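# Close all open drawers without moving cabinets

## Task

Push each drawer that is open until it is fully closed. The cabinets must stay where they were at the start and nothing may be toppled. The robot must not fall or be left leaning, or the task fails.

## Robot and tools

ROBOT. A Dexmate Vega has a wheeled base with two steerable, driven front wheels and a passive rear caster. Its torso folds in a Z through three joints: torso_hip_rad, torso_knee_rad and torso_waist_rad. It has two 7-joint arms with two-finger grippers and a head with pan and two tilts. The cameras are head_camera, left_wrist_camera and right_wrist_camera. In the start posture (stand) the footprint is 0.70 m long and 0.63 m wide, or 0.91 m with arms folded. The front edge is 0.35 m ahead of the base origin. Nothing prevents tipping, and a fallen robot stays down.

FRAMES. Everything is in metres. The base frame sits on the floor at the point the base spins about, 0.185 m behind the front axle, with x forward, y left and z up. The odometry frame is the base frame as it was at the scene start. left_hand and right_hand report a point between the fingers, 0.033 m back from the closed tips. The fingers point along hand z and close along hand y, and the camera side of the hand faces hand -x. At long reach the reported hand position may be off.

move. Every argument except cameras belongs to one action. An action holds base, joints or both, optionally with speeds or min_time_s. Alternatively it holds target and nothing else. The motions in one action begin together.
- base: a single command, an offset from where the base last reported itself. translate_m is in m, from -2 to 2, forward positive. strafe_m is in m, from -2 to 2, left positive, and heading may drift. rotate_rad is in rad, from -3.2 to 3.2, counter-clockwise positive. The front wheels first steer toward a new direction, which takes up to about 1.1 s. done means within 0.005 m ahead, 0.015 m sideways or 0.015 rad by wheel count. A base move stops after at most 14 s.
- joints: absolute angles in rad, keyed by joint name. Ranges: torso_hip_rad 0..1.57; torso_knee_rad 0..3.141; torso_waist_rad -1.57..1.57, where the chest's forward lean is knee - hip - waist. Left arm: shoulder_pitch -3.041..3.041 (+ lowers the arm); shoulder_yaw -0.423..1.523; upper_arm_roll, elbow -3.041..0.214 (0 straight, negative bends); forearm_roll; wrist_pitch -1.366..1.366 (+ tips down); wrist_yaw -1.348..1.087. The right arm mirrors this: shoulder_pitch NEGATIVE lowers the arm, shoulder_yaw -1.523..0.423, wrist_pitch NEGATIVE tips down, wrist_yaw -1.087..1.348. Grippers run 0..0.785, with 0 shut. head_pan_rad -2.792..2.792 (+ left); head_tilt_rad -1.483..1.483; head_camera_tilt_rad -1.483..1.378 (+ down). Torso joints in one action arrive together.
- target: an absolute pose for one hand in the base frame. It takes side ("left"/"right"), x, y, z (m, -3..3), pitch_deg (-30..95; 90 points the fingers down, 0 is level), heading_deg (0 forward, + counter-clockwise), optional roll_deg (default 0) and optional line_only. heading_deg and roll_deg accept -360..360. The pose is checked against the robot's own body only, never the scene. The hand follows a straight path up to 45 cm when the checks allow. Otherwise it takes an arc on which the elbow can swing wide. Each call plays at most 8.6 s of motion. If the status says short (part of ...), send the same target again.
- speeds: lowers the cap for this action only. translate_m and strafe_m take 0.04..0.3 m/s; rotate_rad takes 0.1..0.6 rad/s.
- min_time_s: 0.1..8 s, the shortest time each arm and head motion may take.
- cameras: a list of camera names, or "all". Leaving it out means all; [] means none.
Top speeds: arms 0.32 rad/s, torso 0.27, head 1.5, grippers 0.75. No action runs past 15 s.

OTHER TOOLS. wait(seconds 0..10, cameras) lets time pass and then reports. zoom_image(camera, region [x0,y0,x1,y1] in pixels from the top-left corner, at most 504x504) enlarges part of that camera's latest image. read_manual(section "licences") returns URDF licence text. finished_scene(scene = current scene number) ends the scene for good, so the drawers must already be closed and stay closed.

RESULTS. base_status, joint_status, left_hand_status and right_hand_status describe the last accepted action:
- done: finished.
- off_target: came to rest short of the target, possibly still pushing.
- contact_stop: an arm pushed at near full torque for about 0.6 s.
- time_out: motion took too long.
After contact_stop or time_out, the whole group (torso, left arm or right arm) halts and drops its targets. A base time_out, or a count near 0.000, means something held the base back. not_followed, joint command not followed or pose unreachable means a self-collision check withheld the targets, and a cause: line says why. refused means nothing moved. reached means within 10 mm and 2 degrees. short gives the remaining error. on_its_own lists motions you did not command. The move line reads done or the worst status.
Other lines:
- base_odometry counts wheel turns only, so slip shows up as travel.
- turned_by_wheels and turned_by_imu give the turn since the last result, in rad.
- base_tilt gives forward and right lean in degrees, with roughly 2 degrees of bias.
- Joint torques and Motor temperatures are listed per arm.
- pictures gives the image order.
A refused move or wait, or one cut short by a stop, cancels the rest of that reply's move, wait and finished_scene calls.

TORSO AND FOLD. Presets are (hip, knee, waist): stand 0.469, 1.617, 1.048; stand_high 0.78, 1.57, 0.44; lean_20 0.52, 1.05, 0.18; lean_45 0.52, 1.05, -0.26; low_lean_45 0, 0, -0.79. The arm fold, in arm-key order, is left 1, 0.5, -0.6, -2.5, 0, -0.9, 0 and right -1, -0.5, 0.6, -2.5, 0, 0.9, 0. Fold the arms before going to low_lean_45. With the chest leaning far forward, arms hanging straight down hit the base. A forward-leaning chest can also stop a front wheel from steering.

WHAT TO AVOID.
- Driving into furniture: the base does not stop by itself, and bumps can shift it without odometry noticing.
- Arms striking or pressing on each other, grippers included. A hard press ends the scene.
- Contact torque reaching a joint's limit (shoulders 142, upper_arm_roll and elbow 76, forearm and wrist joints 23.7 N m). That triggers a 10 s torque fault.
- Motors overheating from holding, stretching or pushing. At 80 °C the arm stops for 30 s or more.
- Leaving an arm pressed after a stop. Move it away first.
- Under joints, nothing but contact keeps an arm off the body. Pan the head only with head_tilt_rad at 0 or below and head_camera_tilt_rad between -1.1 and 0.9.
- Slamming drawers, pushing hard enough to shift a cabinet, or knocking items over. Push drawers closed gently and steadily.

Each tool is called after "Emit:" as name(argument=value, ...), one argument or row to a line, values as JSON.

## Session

Emit:
move(
  joints={"head_camera_tilt_rad":0.3},
  cameras=["head_camera"],
)

Emit:
move(
  joints={"head_pan_rad":1.5},
  cameras=["head_camera"],
)

Emit:
move(
  joints={"head_pan_rad":2.7},
  cameras=["head_camera"],
)

Emit:
move(
  joints={"head_pan_rad":-2.7},
  cameras=["head_camera"],
)

Emit:
move(
  joints={"head_pan_rad":-1.5},
  cameras=["head_camera"],
)

Scene clock: 0.83 s.
Joint torques (N m): left_arm=[5.36 0.2 -0.4 -6.23 0.46 -0.97 0.22] | right_arm=[-1.87 0.32 -0.59 -5.12 -0.11 2.23 0.01]
Motor temperatures (°C): left_arm=[27 30 30 30 34 38 35] | right_arm=[29 28 29 31 34 34 35]
move: done
base_odometry: x=+0.000 y=+0.000 heading=+0.000
turned_by_wheels: +0.000
turned_by_imu: +0.000
base_tilt: forward=+0.7 right=+0.0
base_status: not commanded
joint_positions: torso_hip_rad=+0.469 torso_knee_rad=+1.617 torso_waist_rad=+1.048 left_shoulder_pitch_rad=+2.199 left_shoulder_yaw_rad=+0.001 left_upper_arm_roll_rad=-0.010 left_elbow_rad=-1.084 left_forearm_roll_rad=+0.015 left_wrist_pitch_rad=-0.506 left_wrist_yaw_rad=-0.016 left_gripper_rad=+0.005 right_shoulder_pitch_rad=-2.184 right_shoulder_yaw_rad=+0.007 right_upper_arm_roll_rad=+0.010 right_elbow_rad=-1.115 right_forearm_roll_rad=+0.008 right_wrist_pitch_rad=+0.481 right_wrist_yaw_rad=-0.008 right_gripper_rad=+0.005 head_pan_rad=+0.000 head_tilt_rad=+0.000 head_camera_tilt_rad=+0.300
joint_status: all done
chest: x=-0.0111 y=+0.0000 z=+1.4155 quat_wxyz=(+0.999, +0.000, +0.050, +0.000) (m; base frame)
left_hand: x=+0.1921 y=+0.2282 z=+0.6022 quat_wxyz=(+0.417, +0.009, +0.909, -0.003) pitch_deg=+40.7 heading_deg=-1.0 roll_deg=+0.2 back=up (m; base frame)
right_hand: x=+0.2143 y=-0.2374 z=+0.6092 quat_wxyz=(+0.427, +0.011, +0.904, -0.007) pitch_deg=+39.5 heading_deg=-1.6 roll_deg=-0.2 back=up (m; base frame)
pictures: head_camera
Images, in order (width x height): head_camera 896x560.

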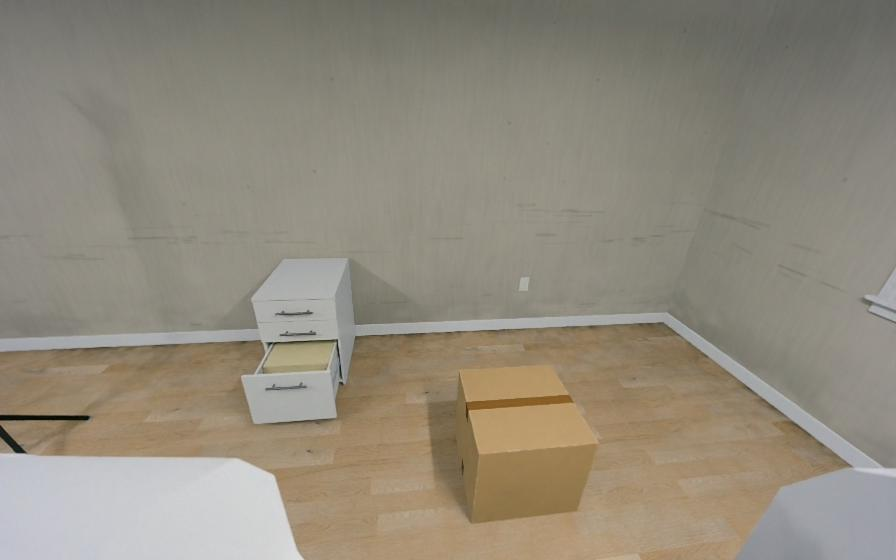

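Scene clock: 2.50 s.
Joint torques (N m): left_arm=[7.12 1.03 -0.07 -6.09 -0.63 -2.78 0.07] | right_arm=[-2.07 0.26 -0.46 -4.71 0 2.21 0]
Motor temperatures (°C): left_arm=[27 30 30 30 34 38 35] | right_arm=[29 28 29 31 34 34 35]
move: done
base_odometry: x=+0.000 y=+0.000 heading=+0.000
turned_by_wheels: +0.000
turned_by_imu: +0.000
base_tilt: forward=+0.6 right=-0.1
base_status: not commanded
joint_positions: torso_hip_rad=+0.469 torso_knee_rad=+1.617 torso_waist_rad=+1.048 left_shoulder_pitch_rad=+2.199 left_shoulder_yaw_rad=+0.001 left_upper_arm_roll_rad=-0.010 left_elbow_rad=-1.084 left_forearm_roll_rad=+0.015 left_wrist_pitch_rad=-0.506 left_wrist_yaw_rad=-0.016 left_gripper_rad=+0.005 right_shoulder_pitch_rad=-2.184 right_shoulder_yaw_rad=+0.007 right_upper_arm_roll_rad=+0.010 right_elbow_rad=-1.115 right_forearm_roll_rad=+0.008 right_wrist_pitch_rad=+0.481 right_wrist_yaw_rad=-0.008 right_gripper_rad=+0.005 head_pan_rad=+1.500 head_tilt_rad=+0.000 head_camera_tilt_rad=+0.300
joint_status: all done
chest: x=-0.0111 y=+0.0000 z=+1.4155 quat_wxyz=(+0.999, +0.000, +0.050, +0.000) (m; base frame)
left_hand: x=+0.1921 y=+0.2282 z=+0.6022 quat_wxyz=(+0.417, +0.009, +0.909, -0.003) pitch_deg=+40.7 heading_deg=-1.0 roll_deg=+0.2 back=up (m; base frame)
right_hand: x=+0.2143 y=-0.2374 z=+0.6092 quat_wxyz=(+0.427, +0.011, +0.904, -0.007) pitch_deg=+39.5 heading_deg=-1.6 roll_deg=-0.2 back=up (m; base frame)
pictures: head_camera
Images, in order (width x height): head_camera 896x560.

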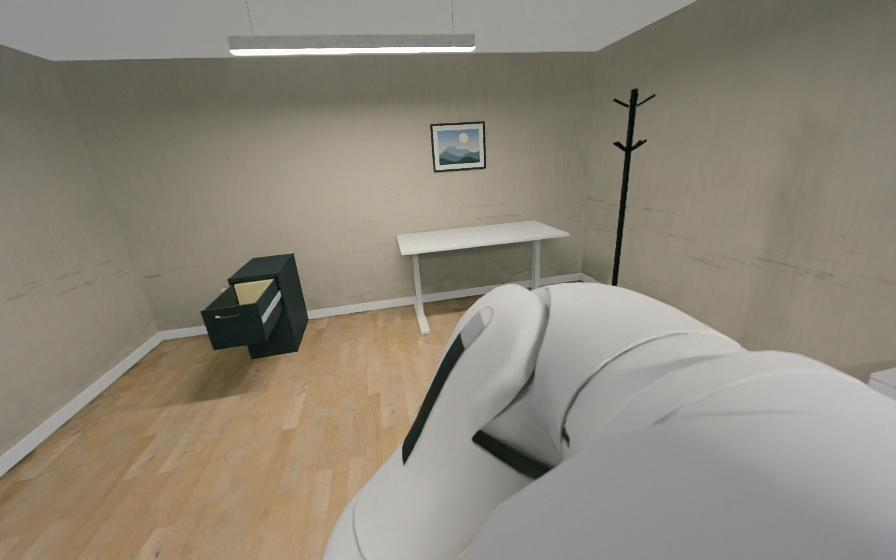

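Scene clock: 3.97 s.
Joint torques (N m): left_arm=[4.71 -1.39 -0.25 -6.4 -0.47 -2.33 -0.2] | right_arm=[-2.8 0.5 -0.48 -4.76 -0.06 1.77 0.15]
Motor temperatures (°C): left_arm=[27 30 30 30 34 38 35] | right_arm=[29 28 29 31 34 34 35]
move: done
base_odometry: x=+0.000 y=+0.000 heading=+0.000
turned_by_wheels: +0.000
turned_by_imu: +0.000
base_tilt: forward=+0.7 right=-0.1
base_status: not commanded
joint_positions: torso_hip_rad=+0.469 torso_knee_rad=+1.617 torso_waist_rad=+1.048 left_shoulder_pitch_rad=+2.199 left_shoulder_yaw_rad=+0.001 left_upper_arm_roll_rad=-0.010 left_elbow_rad=-1.084 left_forearm_roll_rad=+0.015 left_wrist_pitch_rad=-0.506 left_wrist_yaw_rad=-0.016 left_gripper_rad=+0.005 right_shoulder_pitch_rad=-2.184 right_shoulder_yaw_rad=+0.007 right_upper_arm_roll_rad=+0.010 right_elbow_rad=-1.115 right_forearm_roll_rad=+0.008 right_wrist_pitch_rad=+0.481 right_wrist_yaw_rad=-0.008 right_gripper_rad=+0.005 head_pan_rad=+2.700 head_tilt_rad=+0.000 head_camera_tilt_rad=+0.300
joint_status: all done
chest: x=-0.0111 y=+0.0000 z=+1.4155 quat_wxyz=(+0.999, +0.000, +0.050, +0.000) (m; base frame)
left_hand: x=+0.1921 y=+0.2282 z=+0.6022 quat_wxyz=(+0.417, +0.009, +0.909, -0.003) pitch_deg=+40.7 heading_deg=-1.0 roll_deg=+0.2 back=up (m; base frame)
right_hand: x=+0.2143 y=-0.2374 z=+0.6092 quat_wxyz=(+0.427, +0.011, +0.904, -0.007) pitch_deg=+39.5 heading_deg=-1.6 roll_deg=-0.2 back=up (m; base frame)
pictures: head_camera
Images, in order (width x height): head_camera 896x560.

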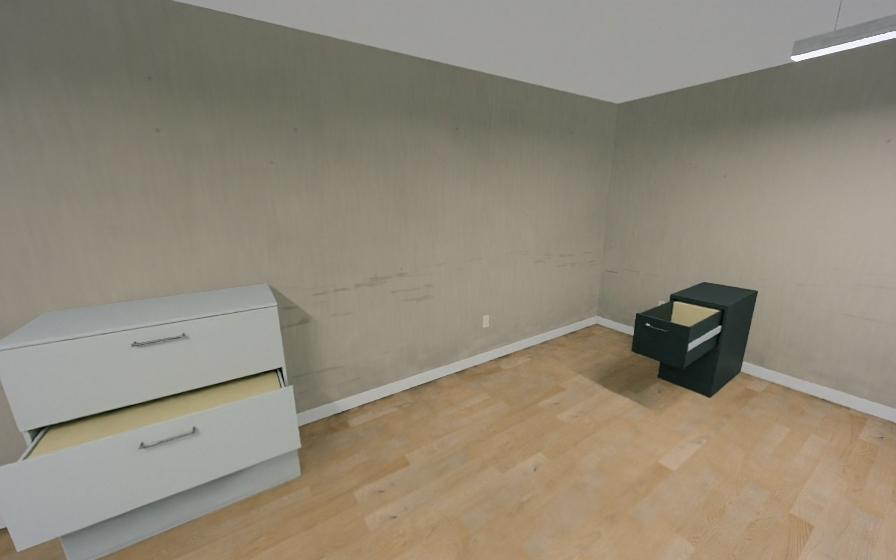

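Scene clock: 8.23 s.
Joint torques (N m): left_arm=[4.7 -1.3 0.47 -5.64 -0.18 -2.45 0.31] | right_arm=[-2.73 0.49 -0.69 -4.19 -0.08 1.75 0.12]
Motor temperatures (°C): left_arm=[27 30 30 30 34 38 35] | right_arm=[29 28 29 31 34 35 35]
move: done
base_odometry: x=+0.000 y=+0.000 heading=+0.000
turned_by_wheels: +0.000
turned_by_imu: +0.001
base_tilt: forward=+0.6 right=-0.1
base_status: not commanded
joint_positions: torso_hip_rad=+0.469 torso_knee_rad=+1.617 torso_waist_rad=+1.048 left_shoulder_pitch_rad=+2.199 left_shoulder_yaw_rad=+0.001 left_upper_arm_roll_rad=-0.010 left_elbow_rad=-1.084 left_forearm_roll_rad=+0.015 left_wrist_pitch_rad=-0.506 left_wrist_yaw_rad=-0.016 left_gripper_rad=+0.005 right_shoulder_pitch_rad=-2.184 right_shoulder_yaw_rad=+0.007 right_upper_arm_roll_rad=+0.010 right_elbow_rad=-1.115 right_forearm_roll_rad=+0.008 right_wrist_pitch_rad=+0.481 right_wrist_yaw_rad=-0.008 right_gripper_rad=+0.005 head_pan_rad=-2.700 head_tilt_rad=+0.000 head_camera_tilt_rad=+0.300
joint_status: all done
chest: x=-0.0111 y=+0.0000 z=+1.4155 quat_wxyz=(+0.999, +0.000, +0.050, +0.000) (m; base frame)
left_hand: x=+0.1921 y=+0.2282 z=+0.6022 quat_wxyz=(+0.417, +0.009, +0.909, -0.003) pitch_deg=+40.7 heading_deg=-1.0 roll_deg=+0.2 back=up (m; base frame)
right_hand: x=+0.2143 y=-0.2374 z=+0.6092 quat_wxyz=(+0.427, +0.011, +0.904, -0.007) pitch_deg=+39.5 heading_deg=-1.6 roll_deg=-0.2 back=up (m; base frame)
pictures: head_camera
Images, in order (width x height): head_camera 896x560.

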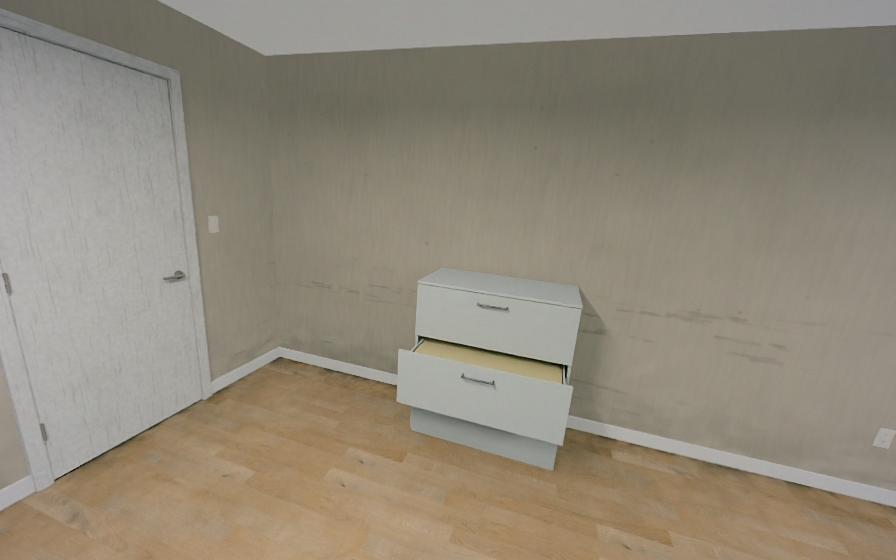

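Scene clock: 9.70 s.
Joint torques (N m): left_arm=[5.54 0.47 1.72 -5.17 0.35 -2.17 0.4] | right_arm=[-2.55 0.22 -0.92 -4.96 -0.1 1.76 0.03]
Motor temperatures (°C): left_arm=[27 30 30 30 34 38 35] | right_arm=[29 28 29 31 34 35 35]
move: done
base_odometry: x=+0.000 y=+0.000 heading=+0.000
turned_by_wheels: +0.000
turned_by_imu: +0.000
base_tilt: forward=+0.7 right=+0.0
base_status: not commanded
joint_positions: torso_hip_rad=+0.469 torso_knee_rad=+1.617 torso_waist_rad=+1.048 left_shoulder_pitch_rad=+2.199 left_shoulder_yaw_rad=+0.001 left_upper_arm_roll_rad=-0.010 left_elbow_rad=-1.084 left_forearm_roll_rad=+0.015 left_wrist_pitch_rad=-0.506 left_wrist_yaw_rad=-0.016 left_gripper_rad=+0.005 right_shoulder_pitch_rad=-2.184 right_shoulder_yaw_rad=+0.007 right_upper_arm_roll_rad=+0.010 right_elbow_rad=-1.115 right_forearm_roll_rad=+0.008 right_wrist_pitch_rad=+0.481 right_wrist_yaw_rad=-0.008 right_gripper_rad=+0.005 head_pan_rad=-1.500 head_tilt_rad=+0.000 head_camera_tilt_rad=+0.300
joint_status: all done
chest: x=-0.0111 y=+0.0000 z=+1.4155 quat_wxyz=(+0.999, +0.000, +0.050, +0.000) (m; base frame)
left_hand: x=+0.1921 y=+0.2282 z=+0.6022 quat_wxyz=(+0.417, +0.009, +0.909, -0.003) pitch_deg=+40.7 heading_deg=-1.0 roll_deg=+0.2 back=up (m; base frame)
right_hand: x=+0.2143 y=-0.2374 z=+0.6092 quat_wxyz=(+0.427, +0.011, +0.904, -0.007) pitch_deg=+39.5 heading_deg=-1.6 roll_deg=-0.2 back=up (m; base frame)
pictures: head_camera
Images, in order (width x height): head_camera 896x560.

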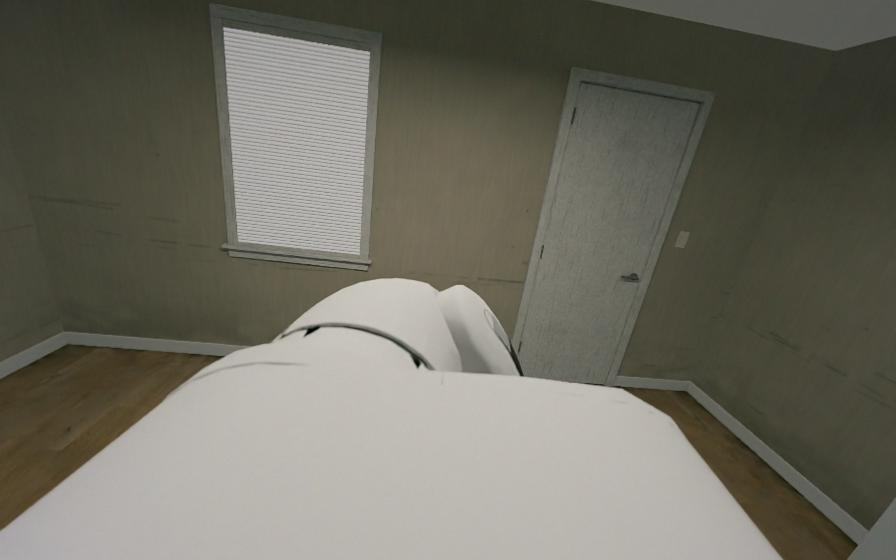

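Emit:
move(
  base={"rotate_rad":0.075},
  joints={"head_pan_rad":0,"left_shoulder_pitch_rad":1.4,"right_shoulder_pitch_rad":-1.8,"left_elbow_rad":-1.3,"right_elbow_rad":-1.6},
  cameras=[],
)

Emit:
move(
  base={"strafe_m":0.6},
  cameras=[],
)

Emit:
move(
  joints={"torso_hip_rad":0.0,"torso_knee_rad":0.3,"torso_waist_rad":-0.2,"head_camera_tilt_rad":0.1},
  cameras=["head_camera","left_wrist_camera"],
)

Scene clock: 34.43 s.
Joint torques (N m): left_arm=[-15.82 -0.36 0.49 -14.74 0.21 -1.96 0.05] | right_arm=[13.47 0.46 -0.77 -12.92 -0.05 2.33 0.07]
Motor temperatures (°C): left_arm=[27 30 30 30 34 38 35] | right_arm=[29 28 29 31 34 35 35]
move: done
base_odometry: x=+0.000 y=+0.000 heading=+0.075
turned_by_wheels: +0.075
turned_by_imu: +0.074
base_tilt: forward=+0.6 right=+0.0
base_status: done
joint_positions: torso_hip_rad=+0.469 torso_knee_rad=+1.617 torso_waist_rad=+1.048 left_shoulder_pitch_rad=+1.406 left_shoulder_yaw_rad=+0.001 left_upper_arm_roll_rad=-0.010 left_elbow_rad=-1.298 left_forearm_roll_rad=+0.015 left_wrist_pitch_rad=-0.506 left_wrist_yaw_rad=-0.016 left_gripper_rad=+0.005 right_shoulder_pitch_rad=-1.801 right_shoulder_yaw_rad=+0.007 right_upper_arm_roll_rad=+0.010 right_elbow_rad=-1.599 right_forearm_roll_rad=+0.008 right_wrist_pitch_rad=+0.481 right_wrist_yaw_rad=-0.008 right_gripper_rad=+0.005 head_pan_rad=+0.000 head_tilt_rad=+0.000 head_camera_tilt_rad=+0.300
joint_status: all done
chest: x=-0.0111 y=+0.0000 z=+1.4155 quat_wxyz=(+0.999, +0.000, +0.050, +0.000) (m; base frame)
left_hand: x=+0.7203 y=+0.2283 z=+1.1281 quat_wxyz=(+0.804, +0.010, +0.594, +0.003) pitch_deg=-17.0 heading_deg=-0.8 roll_deg=+1.2 back=up (m; base frame)
right_hand: x=+0.5951 y=-0.2396 z=+1.0490 quat_wxyz=(+0.767, +0.012, +0.641, -0.004) pitch_deg=-10.2 heading_deg=-1.4 roll_deg=+0.7 back=up (m; base frame)
pictures: none
No camera images: "cameras" was empty.

Scene clock: 38.70 s.
Joint torques (N m): left_arm=[-15.81 -0.4 -0.5 -14.01 -0.62 -2.59 0.04] | right_arm=[13.18 -0.05 -0.57 -12.83 -0.06 2.49 0.09]
Motor temperatures (°C): left_arm=[27 30 30 30 34 38 35] | right_arm=[29 28 29 31 34 35 35]
move: done
base_odometry: x=-0.049 y=+0.596 heading=+0.084
turned_by_wheels: +0.009
turned_by_imu: +0.004
base_tilt: forward=+0.6 right=+0.0
base_status: done
joint_positions: torso_hip_rad=+0.469 torso_knee_rad=+1.617 torso_waist_rad=+1.048 left_shoulder_pitch_rad=+1.400 left_shoulder_yaw_rad=+0.001 left_upper_arm_roll_rad=-0.010 left_elbow_rad=-1.300 left_forearm_roll_rad=+0.015 left_wrist_pitch_rad=-0.506 left_wrist_yaw_rad=-0.016 left_gripper_rad=+0.005 right_shoulder_pitch_rad=-1.800 right_shoulder_yaw_rad=+0.007 right_upper_arm_roll_rad=+0.010 right_elbow_rad=-1.600 right_forearm_roll_rad=+0.008 right_wrist_pitch_rad=+0.481 right_wrist_yaw_rad=-0.008 right_gripper_rad=+0.005 head_pan_rad=+0.000 head_tilt_rad=+0.000 head_camera_tilt_rad=+0.300
joint_status: not commanded
chest: x=-0.0111 y=+0.0000 z=+1.4155 quat_wxyz=(+0.999, +0.000, +0.050, +0.000) (m; base frame)
left_hand: x=+0.7220 y=+0.2283 z=+1.1338 quat_wxyz=(+0.806, +0.010, +0.591, +0.003) pitch_deg=-17.5 heading_deg=-0.8 roll_deg=+1.2 back=up (m; base frame)
right_hand: x=+0.5954 y=-0.2396 z=+1.0500 quat_wxyz=(+0.768, +0.012, +0.641, -0.004) pitch_deg=-10.3 heading_deg=-1.4 roll_deg=+0.7 back=up (m; base frame)
pictures: none
No camera images: "cameras" was empty.

Scene clock: 44.87 s.
Joint torques (N m): left_arm=[-8.73 1.15 -0.95 -12.04 0.37 -3.23 0.15] | right_arm=[6.55 -0.9 -0.54 -11.33 -0.02 2.61 0.11]
Motor temperatures (°C): left_arm=[28 30 30 31 34 38 35] | right_arm=[29 28 29 31 34 35 35]
move: done
base_odometry: x=-0.049 y=+0.596 heading=+0.084
turned_by_wheels: +0.000
turned_by_imu: +0.001
base_tilt: forward=+0.7 right=-0.1
base_status: not commanded
joint_positions: torso_hip_rad=+0.000 torso_knee_rad=+0.300 torso_waist_rad=-0.200 left_shoulder_pitch_rad=+1.400 left_shoulder_yaw_rad=+0.001 left_upper_arm_roll_rad=-0.010 left_elbow_rad=-1.300 left_forearm_roll_rad=+0.015 left_wrist_pitch_rad=-0.506 left_wrist_yaw_rad=-0.016 left_gripper_rad=+0.005 right_shoulder_pitch_rad=-1.800 right_shoulder_yaw_rad=+0.007 right_upper_arm_roll_rad=+0.010 right_elbow_rad=-1.600 right_forearm_roll_rad=+0.008 right_wrist_pitch_rad=+0.480 right_wrist_yaw_rad=-0.008 right_gripper_rad=+0.005 head_pan_rad=+0.000 head_tilt_rad=+0.000 head_camera_tilt_rad=+0.100
joint_status: all done
chest: x=-0.0375 y=+0.0000 z=+1.0177 quat_wxyz=(+0.969, +0.000, +0.247, +0.000) (m; base frame)
left_hand: x=+0.5281 y=+0.2283 z=+0.4728 quat_wxyz=(+0.673, +0.011, +0.740, +0.001) pitch_deg=+5.4 heading_deg=-0.8 roll_deg=+0.9 back=up (m; base frame)
right_hand: x=+0.3789 y=-0.2396 z=+0.4449 quat_wxyz=(+0.625, +0.011, +0.781, -0.006) pitch_deg=+12.6 heading_deg=-1.4 roll_deg=+0.2 back=up (m; base frame)
pictures: head_camera, left_wrist_camera
Images, in order (width x height): head_camera 896x560, left_wrist_camera 672x420.

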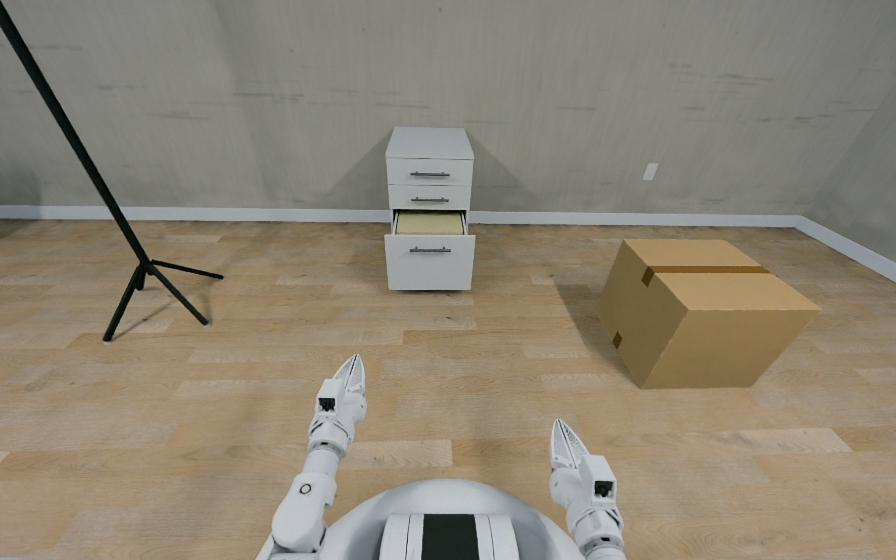

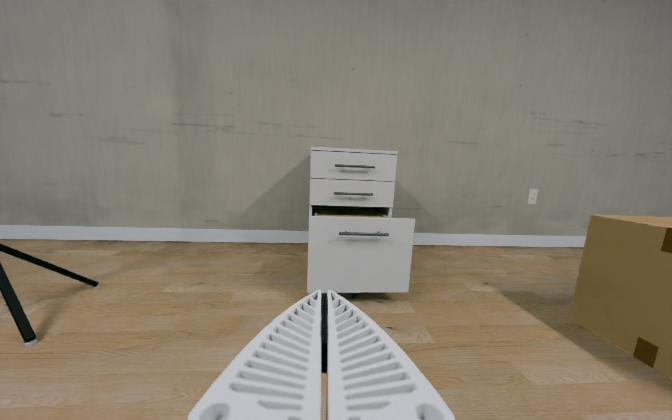

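Emit:
move(
  base={"rotate_rad":-0.02},
  cameras=[],
)

Emit:
move(
  target={"side":"left","x":0.48,"y":0.14,"z":0.24,"pitch_deg":30,"heading_deg":0},
  cameras=[],
)

Emit:
move(
  base={"translate_m":0.75},
  cameras=["head_camera","left_wrist_camera"],
)

Scene clock: 58.13 s.
Joint torques (N m): left_arm=[-7.83 -1.41 -1.09 -14 -0.26 -1.72 -0.17] | right_arm=[5.43 0.37 -0.44 -11.66 -0.06 2.2 0.19]
Motor temperatures (°C): left_arm=[28 30 30 31 34 39 35] | right_arm=[29 28 29 32 34 35 35]
move: done
base_odometry: x=-0.049 y=+0.596 heading=+0.064
turned_by_wheels: -0.020
turned_by_imu: -0.019
base_tilt: forward=+0.6 right=-0.1
base_status: done
joint_positions: torso_hip_rad=+0.000 torso_knee_rad=+0.300 torso_waist_rad=-0.200 left_shoulder_pitch_rad=+1.400 left_shoulder_yaw_rad=+0.001 left_upper_arm_roll_rad=-0.010 left_elbow_rad=-1.300 left_forearm_roll_rad=+0.015 left_wrist_pitch_rad=-0.506 left_wrist_yaw_rad=-0.016 left_gripper_rad=+0.005 right_shoulder_pitch_rad=-1.800 right_shoulder_yaw_rad=+0.007 right_upper_arm_roll_rad=+0.010 right_elbow_rad=-1.600 right_forearm_roll_rad=+0.008 right_wrist_pitch_rad=+0.480 right_wrist_yaw_rad=-0.008 right_gripper_rad=+0.005 head_pan_rad=+0.000 head_tilt_rad=+0.000 head_camera_tilt_rad=+0.100
joint_status: not commanded
chest: x=-0.0375 y=+0.0000 z=+1.0177 quat_wxyz=(+0.969, +0.000, +0.247, +0.000) (m; base frame)
left_hand: x=+0.5281 y=+0.2283 z=+0.4728 quat_wxyz=(+0.673, +0.011, +0.740, +0.001) pitch_deg=+5.4 heading_deg=-0.8 roll_deg=+0.9 back=up (m; base frame)
right_hand: x=+0.3789 y=-0.2396 z=+0.4449 quat_wxyz=(+0.625, +0.011, +0.780, -0.006) pitch_deg=+12.6 heading_deg=-1.4 roll_deg=+0.2 back=up (m; base frame)
pictures: none
No camera images: "cameras" was empty.

Scene clock: 58.43 s.
Joint torques (N m): left_arm=[-7.37 0.1 1.16 -13.24 0.23 -2.33 -0.15] | right_arm=[7.83 0.04 -0.81 -10.96 -0.08 2.26 0.06]
Motor temperatures (°C): left_arm=[28 30 30 31 34 39 35] | right_arm=[29 28 29 32 34 35 35]
move: refused
base_odometry: x=-0.049 y=+0.596 heading=+0.064
turned_by_wheels: +0.000
turned_by_imu: +0.000
base_tilt: forward=+0.6 right=-0.2
base_status: not commanded
joint_positions: torso_hip_rad=+0.000 torso_knee_rad=+0.300 torso_waist_rad=-0.200 left_shoulder_pitch_rad=+1.400 left_shoulder_yaw_rad=+0.001 left_upper_arm_roll_rad=-0.010 left_elbow_rad=-1.300 left_forearm_roll_rad=+0.015 left_wrist_pitch_rad=-0.506 left_wrist_yaw_rad=-0.016 left_gripper_rad=+0.005 right_shoulder_pitch_rad=-1.800 right_shoulder_yaw_rad=+0.007 right_upper_arm_roll_rad=+0.010 right_elbow_rad=-1.600 right_forearm_roll_rad=+0.008 right_wrist_pitch_rad=+0.480 right_wrist_yaw_rad=-0.008 right_gripper_rad=+0.005 head_pan_rad=+0.000 head_tilt_rad=+0.000 head_camera_tilt_rad=+0.100
joint_status: not commanded
chest: x=-0.0375 y=+0.0000 z=+1.0177 quat_wxyz=(+0.969, +0.000, +0.247, +0.000) (m; base frame)
left_hand: x=+0.5281 y=+0.2283 z=+0.4728 quat_wxyz=(+0.673, +0.011, +0.740, +0.001) pitch_deg=+5.4 heading_deg=-0.8 roll_deg=+0.9 back=up (m; base frame)
left_hand_status: refused: no posture of the arm gets there (out of reach): the closest leaves the hand 0.5 cm and 0 deg from the pose. Nothing moved.
right_hand: x=+0.3789 y=-0.2396 z=+0.4449 quat_wxyz=(+0.625, +0.011, +0.780, -0.006) pitch_deg=+12.6 heading_deg=-1.4 roll_deg=+0.2 back=up (m; base frame)
pictures: none
No camera images: "cameras" was empty.

not run: a stop came earlier in this reply.

Emit:
move(
  target={"side":"left","x":0.49,"y":0.14,"z":0.24,"pitch_deg":38,"heading_deg":0},
  cameras=[],
)

Emit:
move(
  base={"translate_m":0.75},
  cameras=["head_camera","left_wrist_camera"],
)

Scene clock: 61.27 s.
Joint torques (N m): left_arm=[-7.75 0.58 -0.6 -13.46 0.42 -2.87 0.43] | right_arm=[5.69 0.64 -0.49 -10.27 -0.12 2.76 0.07]
Motor temperatures (°C): left_arm=[28 30 30 31 34 39 35] | right_arm=[29 28 29 32 34 35 35]
move: refused
base_odometry: x=-0.049 y=+0.596 heading=+0.064
turned_by_wheels: +0.000
turned_by_imu: +0.000
base_tilt: forward=+0.7 right=-0.1
base_status: not commanded
joint_positions: torso_hip_rad=+0.000 torso_knee_rad=+0.300 torso_waist_rad=-0.200 left_shoulder_pitch_rad=+1.400 left_shoulder_yaw_rad=+0.001 left_upper_arm_roll_rad=-0.010 left_elbow_rad=-1.300 left_forearm_roll_rad=+0.015 left_wrist_pitch_rad=-0.506 left_wrist_yaw_rad=-0.016 left_gripper_rad=+0.005 right_shoulder_pitch_rad=-1.800 right_shoulder_yaw_rad=+0.007 right_upper_arm_roll_rad=+0.010 right_elbow_rad=-1.600 right_forearm_roll_rad=+0.008 right_wrist_pitch_rad=+0.480 right_wrist_yaw_rad=-0.008 right_gripper_rad=+0.005 head_pan_rad=+0.000 head_tilt_rad=+0.000 head_camera_tilt_rad=+0.100
joint_status: not commanded
chest: x=-0.0375 y=+0.0000 z=+1.0177 quat_wxyz=(+0.969, +0.000, +0.247, +0.000) (m; base frame)
left_hand: x=+0.5281 y=+0.2283 z=+0.4728 quat_wxyz=(+0.673, +0.011, +0.740, +0.001) pitch_deg=+5.4 heading_deg=-0.8 roll_deg=+0.9 back=up (m; base frame)
left_hand_status: refused: the best posture that gets there brings the left wrist into the torso, as the model's coarse spheres have them (needs 2.6 cm clear). Nothing moved.
right_hand: x=+0.3789 y=-0.2396 z=+0.4449 quat_wxyz=(+0.625, +0.011, +0.780, -0.006) pitch_deg=+12.6 heading_deg=-1.4 roll_deg=+0.2 back=up (m; base frame)
pictures: none
No camera images: "cameras" was empty.

not run: a stop came earlier in this reply.

Emit:
move(
  target={"side":"left","x":0.53,"y":0.19,"z":0.25,"pitch_deg":36,"heading_deg":0},
  cameras=[],
)

Emit:
move(
  base={"translate_m":0.72},
  cameras=["head_camera","left_wrist_camera"],
)

Scene clock: 66.33 s.
Joint torques (N m): left_arm=[-6.02 2.13 -0.36 -12.1 -0.13 -1.11 -0.36] | right_arm=[6.3 1.03 -0.35 -10.01 -0.07 2.62 0.17]
Motor temperatures (°C): left_arm=[28 30 30 31 34 39 35] | right_arm=[29 28 29 32 34 35 35]
move: refused
base_odometry: x=-0.049 y=+0.596 heading=+0.064
turned_by_wheels: +0.000
turned_by_imu: +0.001
base_tilt: forward=+0.6 right=-0.1
base_status: not commanded
joint_positions: torso_hip_rad=+0.000 torso_knee_rad=+0.300 torso_waist_rad=-0.200 left_shoulder_pitch_rad=+1.400 left_shoulder_yaw_rad=+0.001 left_upper_arm_roll_rad=-0.010 left_elbow_rad=-1.300 left_forearm_roll_rad=+0.015 left_wrist_pitch_rad=-0.506 left_wrist_yaw_rad=-0.016 left_gripper_rad=+0.005 right_shoulder_pitch_rad=-1.800 right_shoulder_yaw_rad=+0.007 right_upper_arm_roll_rad=+0.010 right_elbow_rad=-1.600 right_forearm_roll_rad=+0.008 right_wrist_pitch_rad=+0.480 right_wrist_yaw_rad=-0.008 right_gripper_rad=+0.005 head_pan_rad=+0.000 head_tilt_rad=+0.000 head_camera_tilt_rad=+0.100
joint_status: not commanded
chest: x=-0.0375 y=+0.0000 z=+1.0177 quat_wxyz=(+0.969, +0.000, +0.247, +0.000) (m; base frame)
left_hand: x=+0.5281 y=+0.2283 z=+0.4728 quat_wxyz=(+0.673, +0.011, +0.740, +0.001) pitch_deg=+5.4 heading_deg=-0.8 roll_deg=+0.9 back=up (m; base frame)
left_hand_status: refused: the best posture that gets there brings the left wrist into the base, as the model's coarse spheres have them (needs 2.6 cm clear). Nothing moved.
right_hand: x=+0.3789 y=-0.2396 z=+0.4449 quat_wxyz=(+0.625, +0.011, +0.780, -0.006) pitch_deg=+12.6 heading_deg=-1.4 roll_deg=+0.2 back=up (m; base frame)
pictures: none
No camera images: "cameras" was empty.

not run: a stop came earlier in this reply.

Emit:
move(
  joints={"torso_waist_rad":-0.5,"left_shoulder_pitch_rad":1.0,"right_shoulder_pitch_rad":-1.4,"head_camera_tilt_rad":-0.2},
  cameras=[],
)

Emit:
move(
  target={"side":"left","x":0.6,"y":0.15,"z":0.25,"pitch_deg":28,"heading_deg":0},
  cameras=["head_camera"],
)

Scene clock: 76.20 s.
Joint torques (N m): left_arm=[-10.83 -0.42 0.19 -12.69 0.36 -2.86 -0.08] | right_arm=[7.67 0.89 -0.7 -11.35 -0.07 2.23 0.16]
Motor temperatures (°C): left_arm=[28 30 30 31 34 39 35] | right_arm=[29 28 29 32 34 35 35]
move: done
base_odometry: x=-0.049 y=+0.596 heading=+0.064
turned_by_wheels: +0.000
turned_by_imu: +0.001
base_tilt: forward=+0.7 right=-0.1
base_status: not commanded
joint_positions: torso_hip_rad=+0.000 torso_knee_rad=+0.300 torso_waist_rad=-0.500 left_shoulder_pitch_rad=+1.006 left_shoulder_yaw_rad=+0.001 left_upper_arm_roll_rad=-0.010 left_elbow_rad=-1.300 left_forearm_roll_rad=+0.015 left_wrist_pitch_rad=-0.506 left_wrist_yaw_rad=-0.016 left_gripper_rad=+0.005 right_shoulder_pitch_rad=-1.407 right_shoulder_yaw_rad=+0.007 right_upper_arm_roll_rad=+0.010 right_elbow_rad=-1.600 right_forearm_roll_rad=+0.008 right_wrist_pitch_rad=+0.480 right_wrist_yaw_rad=-0.008 right_gripper_rad=+0.005 head_pan_rad=+0.000 head_tilt_rad=+0.000 head_camera_tilt_rad=-0.200
joint_status: all done
chest: x=+0.0791 y=+0.0000 z=+0.9512 quat_wxyz=(+0.921, +0.000, +0.389, +0.000) (m; base frame)
left_hand: x=+0.6933 y=+0.2283 z=+0.4617 quat_wxyz=(+0.707, +0.011, +0.707, +0.001) pitch_deg=+0.0 heading_deg=-0.8 roll_deg=+0.9 back=up (m; base frame)
right_hand: x=+0.5474 y=-0.2396 z=+0.4200 quat_wxyz=(+0.661, +0.011, +0.750, -0.006) pitch_deg=+7.3 heading_deg=-1.3 roll_deg=+0.3 back=up (m; base frame)
pictures: none
No camera images: "cameras" was empty.

Scene clock: 76.50 s.
Joint torques (N m): left_arm=[-9.82 1.83 1.1 -12.3 0.53 -2.38 -0.17] | right_arm=[9.83 -0.65 -0.72 -11.19 -0.06 2.51 -0.01]
Motor temperatures (°C): left_arm=[28 30 30 31 34 39 35] | right_arm=[29 28 29 32 34 35 35]
move: refused
base_odometry: x=-0.049 y=+0.596 heading=+0.064
turned_by_wheels: +0.000
turned_by_imu: +0.000
base_tilt: forward=+0.7 right=-0.1
base_status: not commanded
joint_positions: torso_hip_rad=+0.000 torso_knee_rad=+0.300 torso_waist_rad=-0.500 left_shoulder_pitch_rad=+1.004 left_shoulder_yaw_rad=+0.001 left_upper_arm_roll_rad=-0.010 left_elbow_rad=-1.300 left_forearm_roll_rad=+0.015 left_wrist_pitch_rad=-0.506 left_wrist_yaw_rad=-0.016 left_gripper_rad=+0.005 right_shoulder_pitch_rad=-1.404 right_shoulder_yaw_rad=+0.007 right_upper_arm_roll_rad=+0.010 right_elbow_rad=-1.600 right_forearm_roll_rad=+0.008 right_wrist_pitch_rad=+0.480 right_wrist_yaw_rad=-0.008 right_gripper_rad=+0.005 head_pan_rad=+0.000 head_tilt_rad=+0.000 head_camera_tilt_rad=-0.200
joint_status: not commanded
chest: x=+0.0791 y=+0.0000 z=+0.9512 quat_wxyz=(+0.921, +0.000, +0.389, +0.000) (m; base frame)
left_hand: x=+0.6946 y=+0.2283 z=+0.4634 quat_wxyz=(+0.708, +0.011, +0.706, +0.001) pitch_deg=-0.1 heading_deg=-0.8 roll_deg=+0.9 back=up (m; base frame)
left_hand_status: refused: the best posture that gets there brings the left wrist into the base, as the model's coarse spheres have them (needs 2.6 cm clear). Nothing moved.
right_hand: x=+0.5488 y=-0.2396 z=+0.4212 quat_wxyz=(+0.662, +0.011, +0.749, -0.006) pitch_deg=+7.1 heading_deg=-1.3 roll_deg=+0.3 back=up (m; base frame)
pictures: head_camera
Images, in order (width x height): head_camera 896x560.

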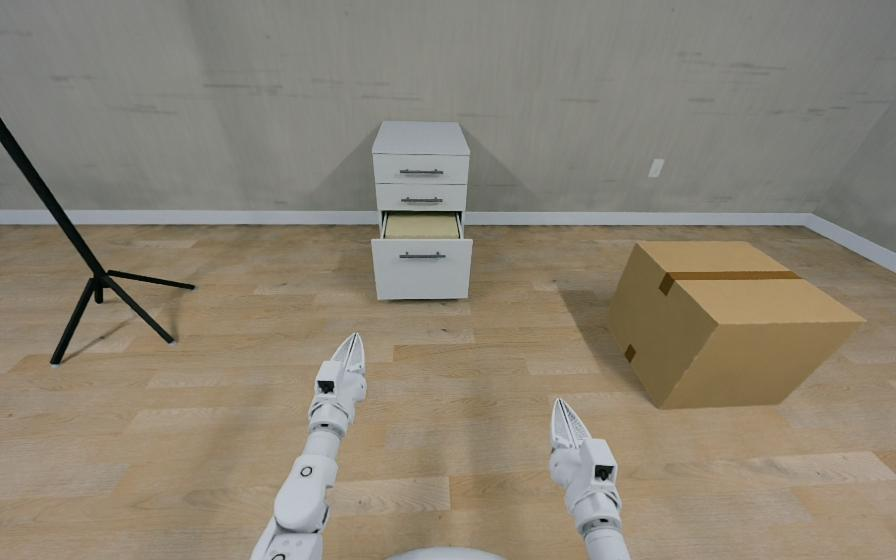

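Emit:
move(
  target={"side":"left","x":0.68,"y":0.14,"z":0.26,"pitch_deg":22,"heading_deg":0},
  cameras=["head_camera","left_wrist_camera"],
)

Scene clock: 80.23 s.
Joint torques (N m): left_arm=[-11.2 -1.28 1.38 -14.03 -0.4 -2.39 0.02] | right_arm=[7.22 0.43 -0.41 -11.03 -0.1 2.45 0.23]
Motor temperatures (°C): left_arm=[28 30 30 31 34 39 35] | right_arm=[29 28 29 32 34 35 35]
move: refused
base_odometry: x=-0.049 y=+0.596 heading=+0.064
turned_by_wheels: +0.000
turned_by_imu: +0.001
base_tilt: forward=+0.7 right=-0.1
base_status: not commanded
joint_positions: torso_hip_rad=+0.000 torso_knee_rad=+0.300 torso_waist_rad=-0.500 left_shoulder_pitch_rad=+1.000 left_shoulder_yaw_rad=+0.001 left_upper_arm_roll_rad=-0.010 left_elbow_rad=-1.300 left_forearm_roll_rad=+0.015 left_wrist_pitch_rad=-0.506 left_wrist_yaw_rad=-0.016 left_gripper_rad=+0.005 right_shoulder_pitch_rad=-1.400 right_shoulder_yaw_rad=+0.007 right_upper_arm_roll_rad=+0.010 right_elbow_rad=-1.600 right_forearm_roll_rad=+0.008 right_wrist_pitch_rad=+0.480 right_wrist_yaw_rad=-0.008 right_gripper_rad=+0.005 head_pan_rad=+0.000 head_tilt_rad=+0.000 head_camera_tilt_rad=-0.200
joint_status: not commanded
chest: x=+0.0791 y=+0.0000 z=+0.9512 quat_wxyz=(+0.921, +0.000, +0.389, +0.000) (m; base frame)
left_hand: x=+0.6963 y=+0.2283 z=+0.4655 quat_wxyz=(+0.709, +0.011, +0.705, +0.001) pitch_deg=-0.3 heading_deg=-0.8 roll_deg=+0.9 back=up (m; base frame)
left_hand_status: refused: the best posture that gets there brings the left forearm within 0.0 cm of the base (limit 2.6). Nothing moved.
right_hand: x=+0.5506 y=-0.2396 z=+0.4229 quat_wxyz=(+0.663, +0.011, +0.748, -0.006) pitch_deg=+6.9 heading_deg=-1.3 roll_deg=+0.3 back=up (m; base frame)
pictures: head_camera, left_wrist_camera
Images, in order (width x height): head_camera 896x560, left_wrist_camera 672x420.

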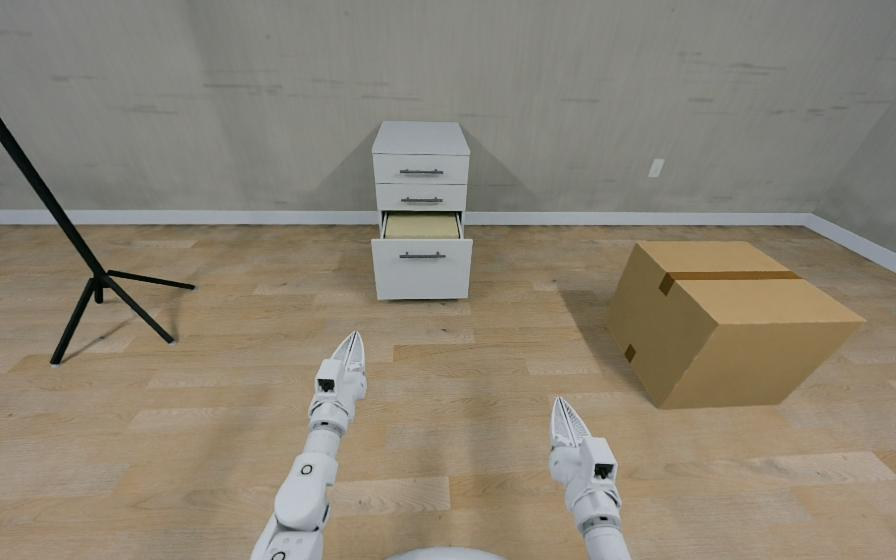

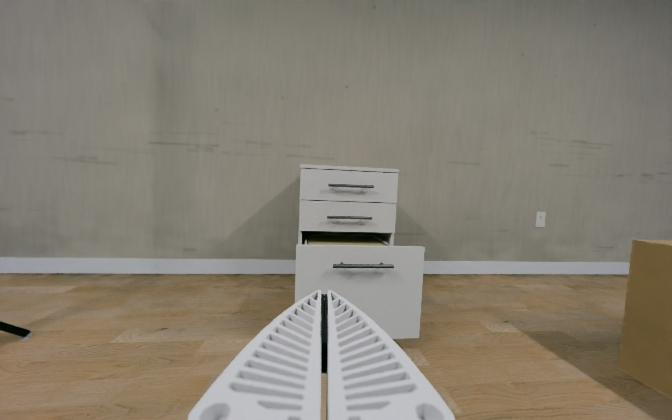

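Emit:
move(
  target={"side":"left","x":0.64,"y":0.14,"z":0.25,"pitch_deg":42,"heading_deg":0},
  cameras=["head_camera","left_wrist_camera"],
)

Scene clock: 89.67 s.
Joint torques (N m): left_arm=[-14.86 -6.95 6.78 -11.67 0.09 -1.49 0.55] | right_arm=[6.56 0.11 -0.28 -10.51 -0.01 2.74 0.06]
Motor temperatures (°C): left_arm=[28 30 30 31 34 39 35] | right_arm=[29 28 29 32 34 35 35]
move: done
base_odometry: x=-0.049 y=+0.596 heading=+0.064
turned_by_wheels: +0.000
turned_by_imu: +0.001
base_tilt: forward=+0.7 right=-0.1
base_status: not commanded
joint_positions: torso_hip_rad=+0.000 torso_knee_rad=+0.300 torso_waist_rad=-0.500 left_shoulder_pitch_rad=+0.948 left_shoulder_yaw_rad=-0.164 left_upper_arm_roll_rad=+0.080 left_elbow_rad=-1.471 left_forearm_roll_rad=+0.108 left_wrist_pitch_rad=+0.463 left_wrist_yaw_rad=+0.106 left_gripper_rad=+0.005 right_shoulder_pitch_rad=-1.400 right_shoulder_yaw_rad=+0.007 right_upper_arm_roll_rad=+0.010 right_elbow_rad=-1.600 right_forearm_roll_rad=+0.008 right_wrist_pitch_rad=+0.480 right_wrist_yaw_rad=-0.008 right_gripper_rad=+0.005 head_pan_rad=+0.000 head_tilt_rad=+0.000 head_camera_tilt_rad=-0.200
joint_status: not commanded
chest: x=+0.0791 y=+0.0000 z=+0.9512 quat_wxyz=(+0.921, +0.000, +0.389, +0.000) (m; base frame)
left_hand: x=+0.6404 y=+0.1409 z=+0.2511 quat_wxyz=(+0.409, +0.000, +0.913, +0.000) pitch_deg=+41.7 heading_deg=+0.0 roll_deg=+0.0 back=up (m; base frame)
left_hand_status: reached (straight line, planned for 3.4 s): 1 mm and 0.3 deg off.
right_hand: x=+0.5506 y=-0.2396 z=+0.4229 quat_wxyz=(+0.663, +0.011, +0.748, -0.006) pitch_deg=+6.9 heading_deg=-1.3 roll_deg=+0.3 back=up (m; base frame)
pictures: head_camera, left_wrist_camera
Images, in order (width x height): head_camera 896x560, left_wrist_camera 672x420.

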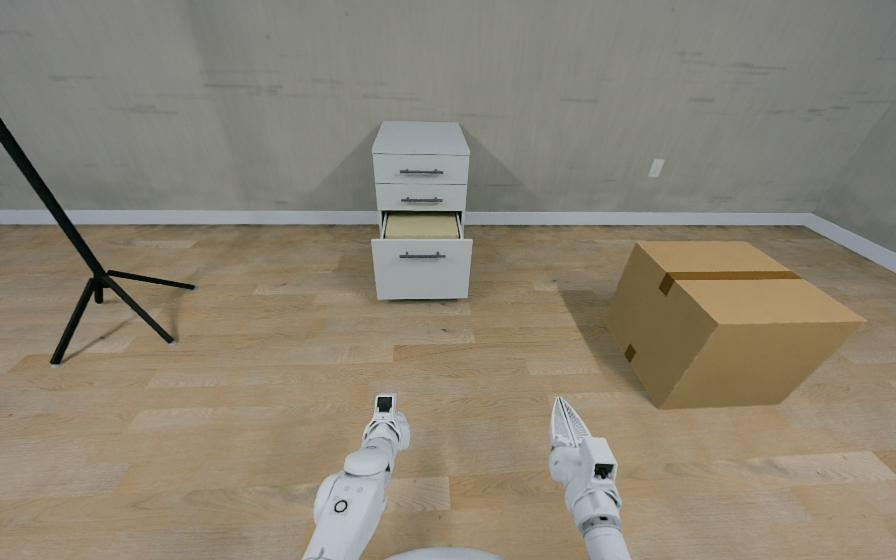

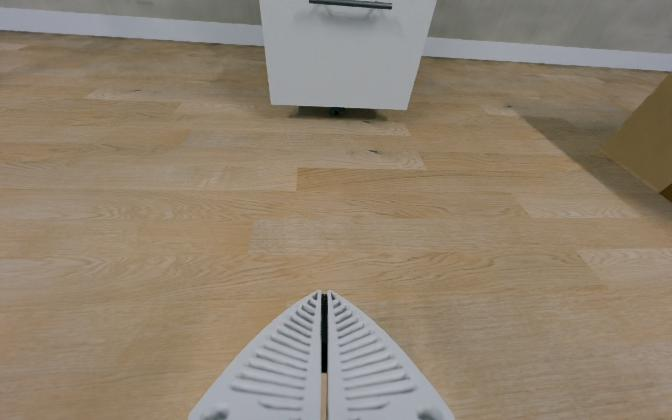

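Emit:
move(
  base={"translate_m":0.65},
  cameras=["head_camera","left_wrist_camera"],
)

Emit:
move(
  base={"translate_m":0.3},
  speeds={"translate_m":0.1},
  cameras=["head_camera","left_wrist_camera"],
)

Scene clock: 98.47 s.
Joint torques (N m): left_arm=[-10.1 -4.76 5.58 -11.08 0.31 -2.5 0.31] | right_arm=[6.9 0.62 -0.6 -11.14 -0.06 2.04 0.03]
Motor temperatures (°C): left_arm=[28 30 30 31 34 39 35] | right_arm=[29 28 29 32 34 35 35]
move: done
base_odometry: x=+0.599 y=+0.639 heading=+0.063
turned_by_wheels: +0.000
turned_by_imu: +0.000
base_tilt: forward=+0.7 right=-0.1
base_status: done
joint_positions: torso_hip_rad=+0.000 torso_knee_rad=+0.300 torso_waist_rad=-0.500 left_shoulder_pitch_rad=+0.946 left_shoulder_yaw_rad=-0.165 left_upper_arm_roll_rad=+0.080 left_elbow_rad=-1.470 left_forearm_roll_rad=+0.109 left_wrist_pitch_rad=+0.469 left_wrist_yaw_rad=+0.107 left_gripper_rad=+0.005 right_shoulder_pitch_rad=-1.400 right_shoulder_yaw_rad=+0.007 right_upper_arm_roll_rad=+0.010 right_elbow_rad=-1.600 right_forearm_roll_rad=+0.008 right_wrist_pitch_rad=+0.480 right_wrist_yaw_rad=-0.008 right_gripper_rad=+0.005 head_pan_rad=+0.000 head_tilt_rad=+0.000 head_camera_tilt_rad=-0.200
joint_status: not commanded
chest: x=+0.0792 y=+0.0000 z=+0.9512 quat_wxyz=(+0.921, +0.000, +0.389, +0.000) (m; base frame)
left_hand: x=+0.6397 y=+0.1401 z=+0.2497 quat_wxyz=(+0.406, +0.000, +0.914, +0.000) pitch_deg=+42.0 heading_deg=+0.0 roll_deg=+0.0 back=up (m; base frame)
right_hand: x=+0.5507 y=-0.2396 z=+0.4228 quat_wxyz=(+0.663, +0.011, +0.748, -0.006) pitch_deg=+6.9 heading_deg=-1.3 roll_deg=+0.3 back=up (m; base frame)
pictures: head_camera, left_wrist_camera
Images, in order (width x height): head_camera 896x560, left_wrist_camera 672x420.

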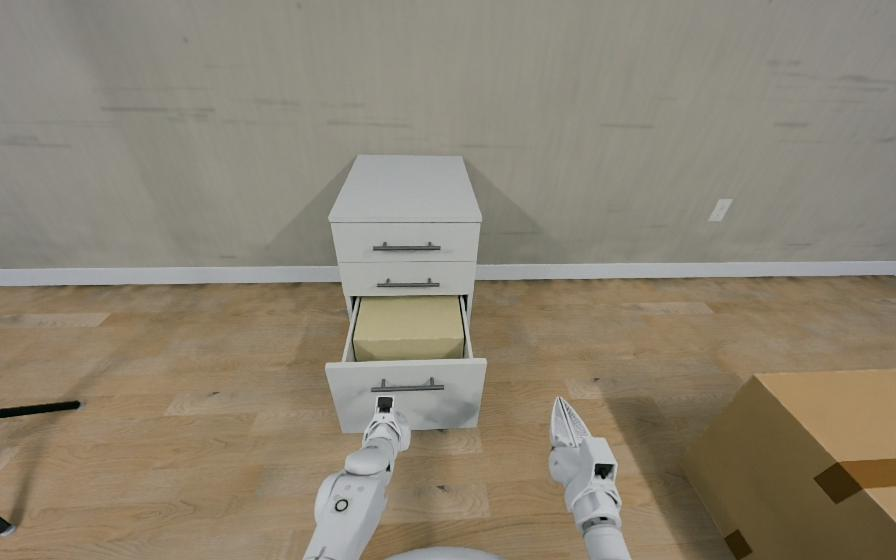

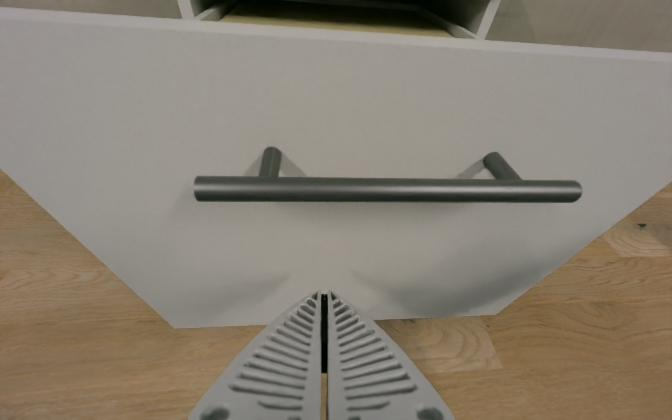

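Scene clock: 102.27 s.
Joint torques (N m): left_arm=[-11.6 -1.81 5.52 -13.64 -0.27 -1.92 0.1] | right_arm=[7.62 0.69 -0.69 -11.27 -0.1 2.49 0]
Motor temperatures (°C): left_arm=[28 30 30 31 34 39 35] | right_arm=[29 28 29 32 34 35 35]
move: done
base_odometry: x=+0.899 y=+0.659 heading=+0.063
turned_by_wheels: +0.000
turned_by_imu: +0.000
base_tilt: forward=+0.7 right=+0.0
base_status: done
joint_positions: torso_hip_rad=+0.000 torso_knee_rad=+0.300 torso_waist_rad=-0.500 left_shoulder_pitch_rad=+0.946 left_shoulder_yaw_rad=-0.165 left_upper_arm_roll_rad=+0.080 left_elbow_rad=-1.469 left_forearm_roll_rad=+0.109 left_wrist_pitch_rad=+0.470 left_wrist_yaw_rad=+0.107 left_gripper_rad=+0.005 right_shoulder_pitch_rad=-1.400 right_shoulder_yaw_rad=+0.007 right_upper_arm_roll_rad=+0.010 right_elbow_rad=-1.600 right_forearm_roll_rad=+0.008 right_wrist_pitch_rad=+0.480 right_wrist_yaw_rad=-0.008 right_gripper_rad=+0.005 head_pan_rad=+0.000 head_tilt_rad=+0.000 head_camera_tilt_rad=-0.200
joint_status: not commanded
chest: x=+0.0792 y=+0.0000 z=+0.9512 quat_wxyz=(+0.921, +0.000, +0.389, +0.000) (m; base frame)
left_hand: x=+0.6396 y=+0.1401 z=+0.2496 quat_wxyz=(+0.406, +0.000, +0.914, +0.000) pitch_deg=+42.1 heading_deg=+0.0 roll_deg=+0.0 back=up (m; base frame)
right_hand: x=+0.5507 y=-0.2396 z=+0.4228 quat_wxyz=(+0.663, +0.011, +0.748, -0.006) pitch_deg=+6.9 heading_deg=-1.3 roll_deg=+0.3 back=up (m; base frame)
pictures: head_camera, left_wrist_camera
Images, in order (width x height): head_camera 896x560, left_wrist_camera 672x420.

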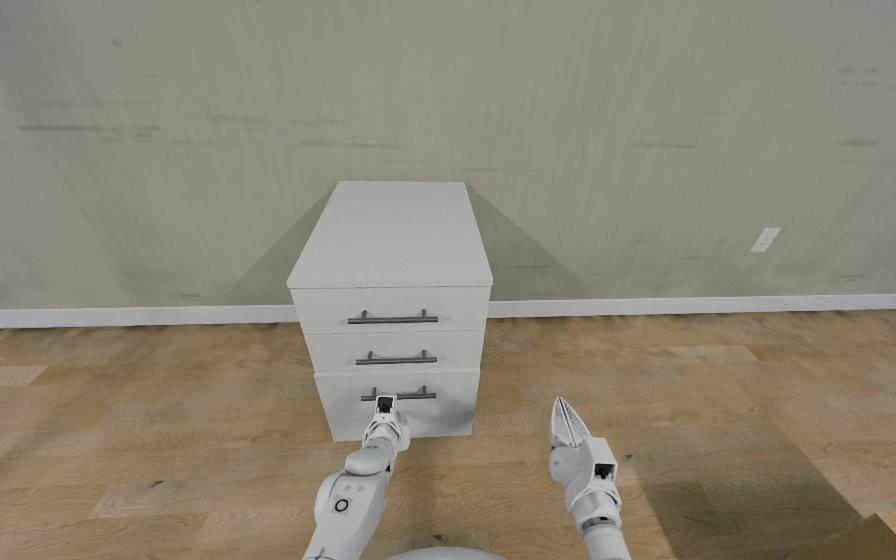

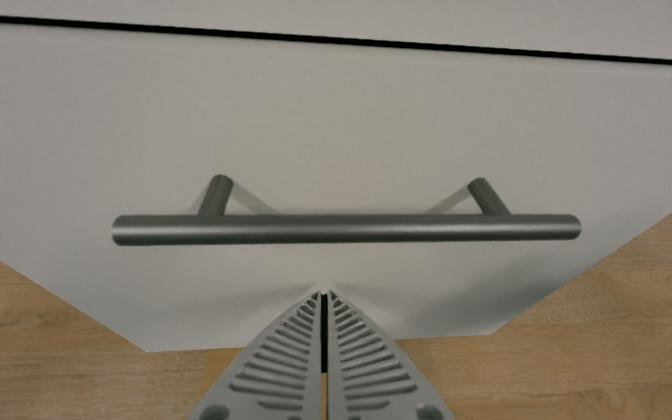

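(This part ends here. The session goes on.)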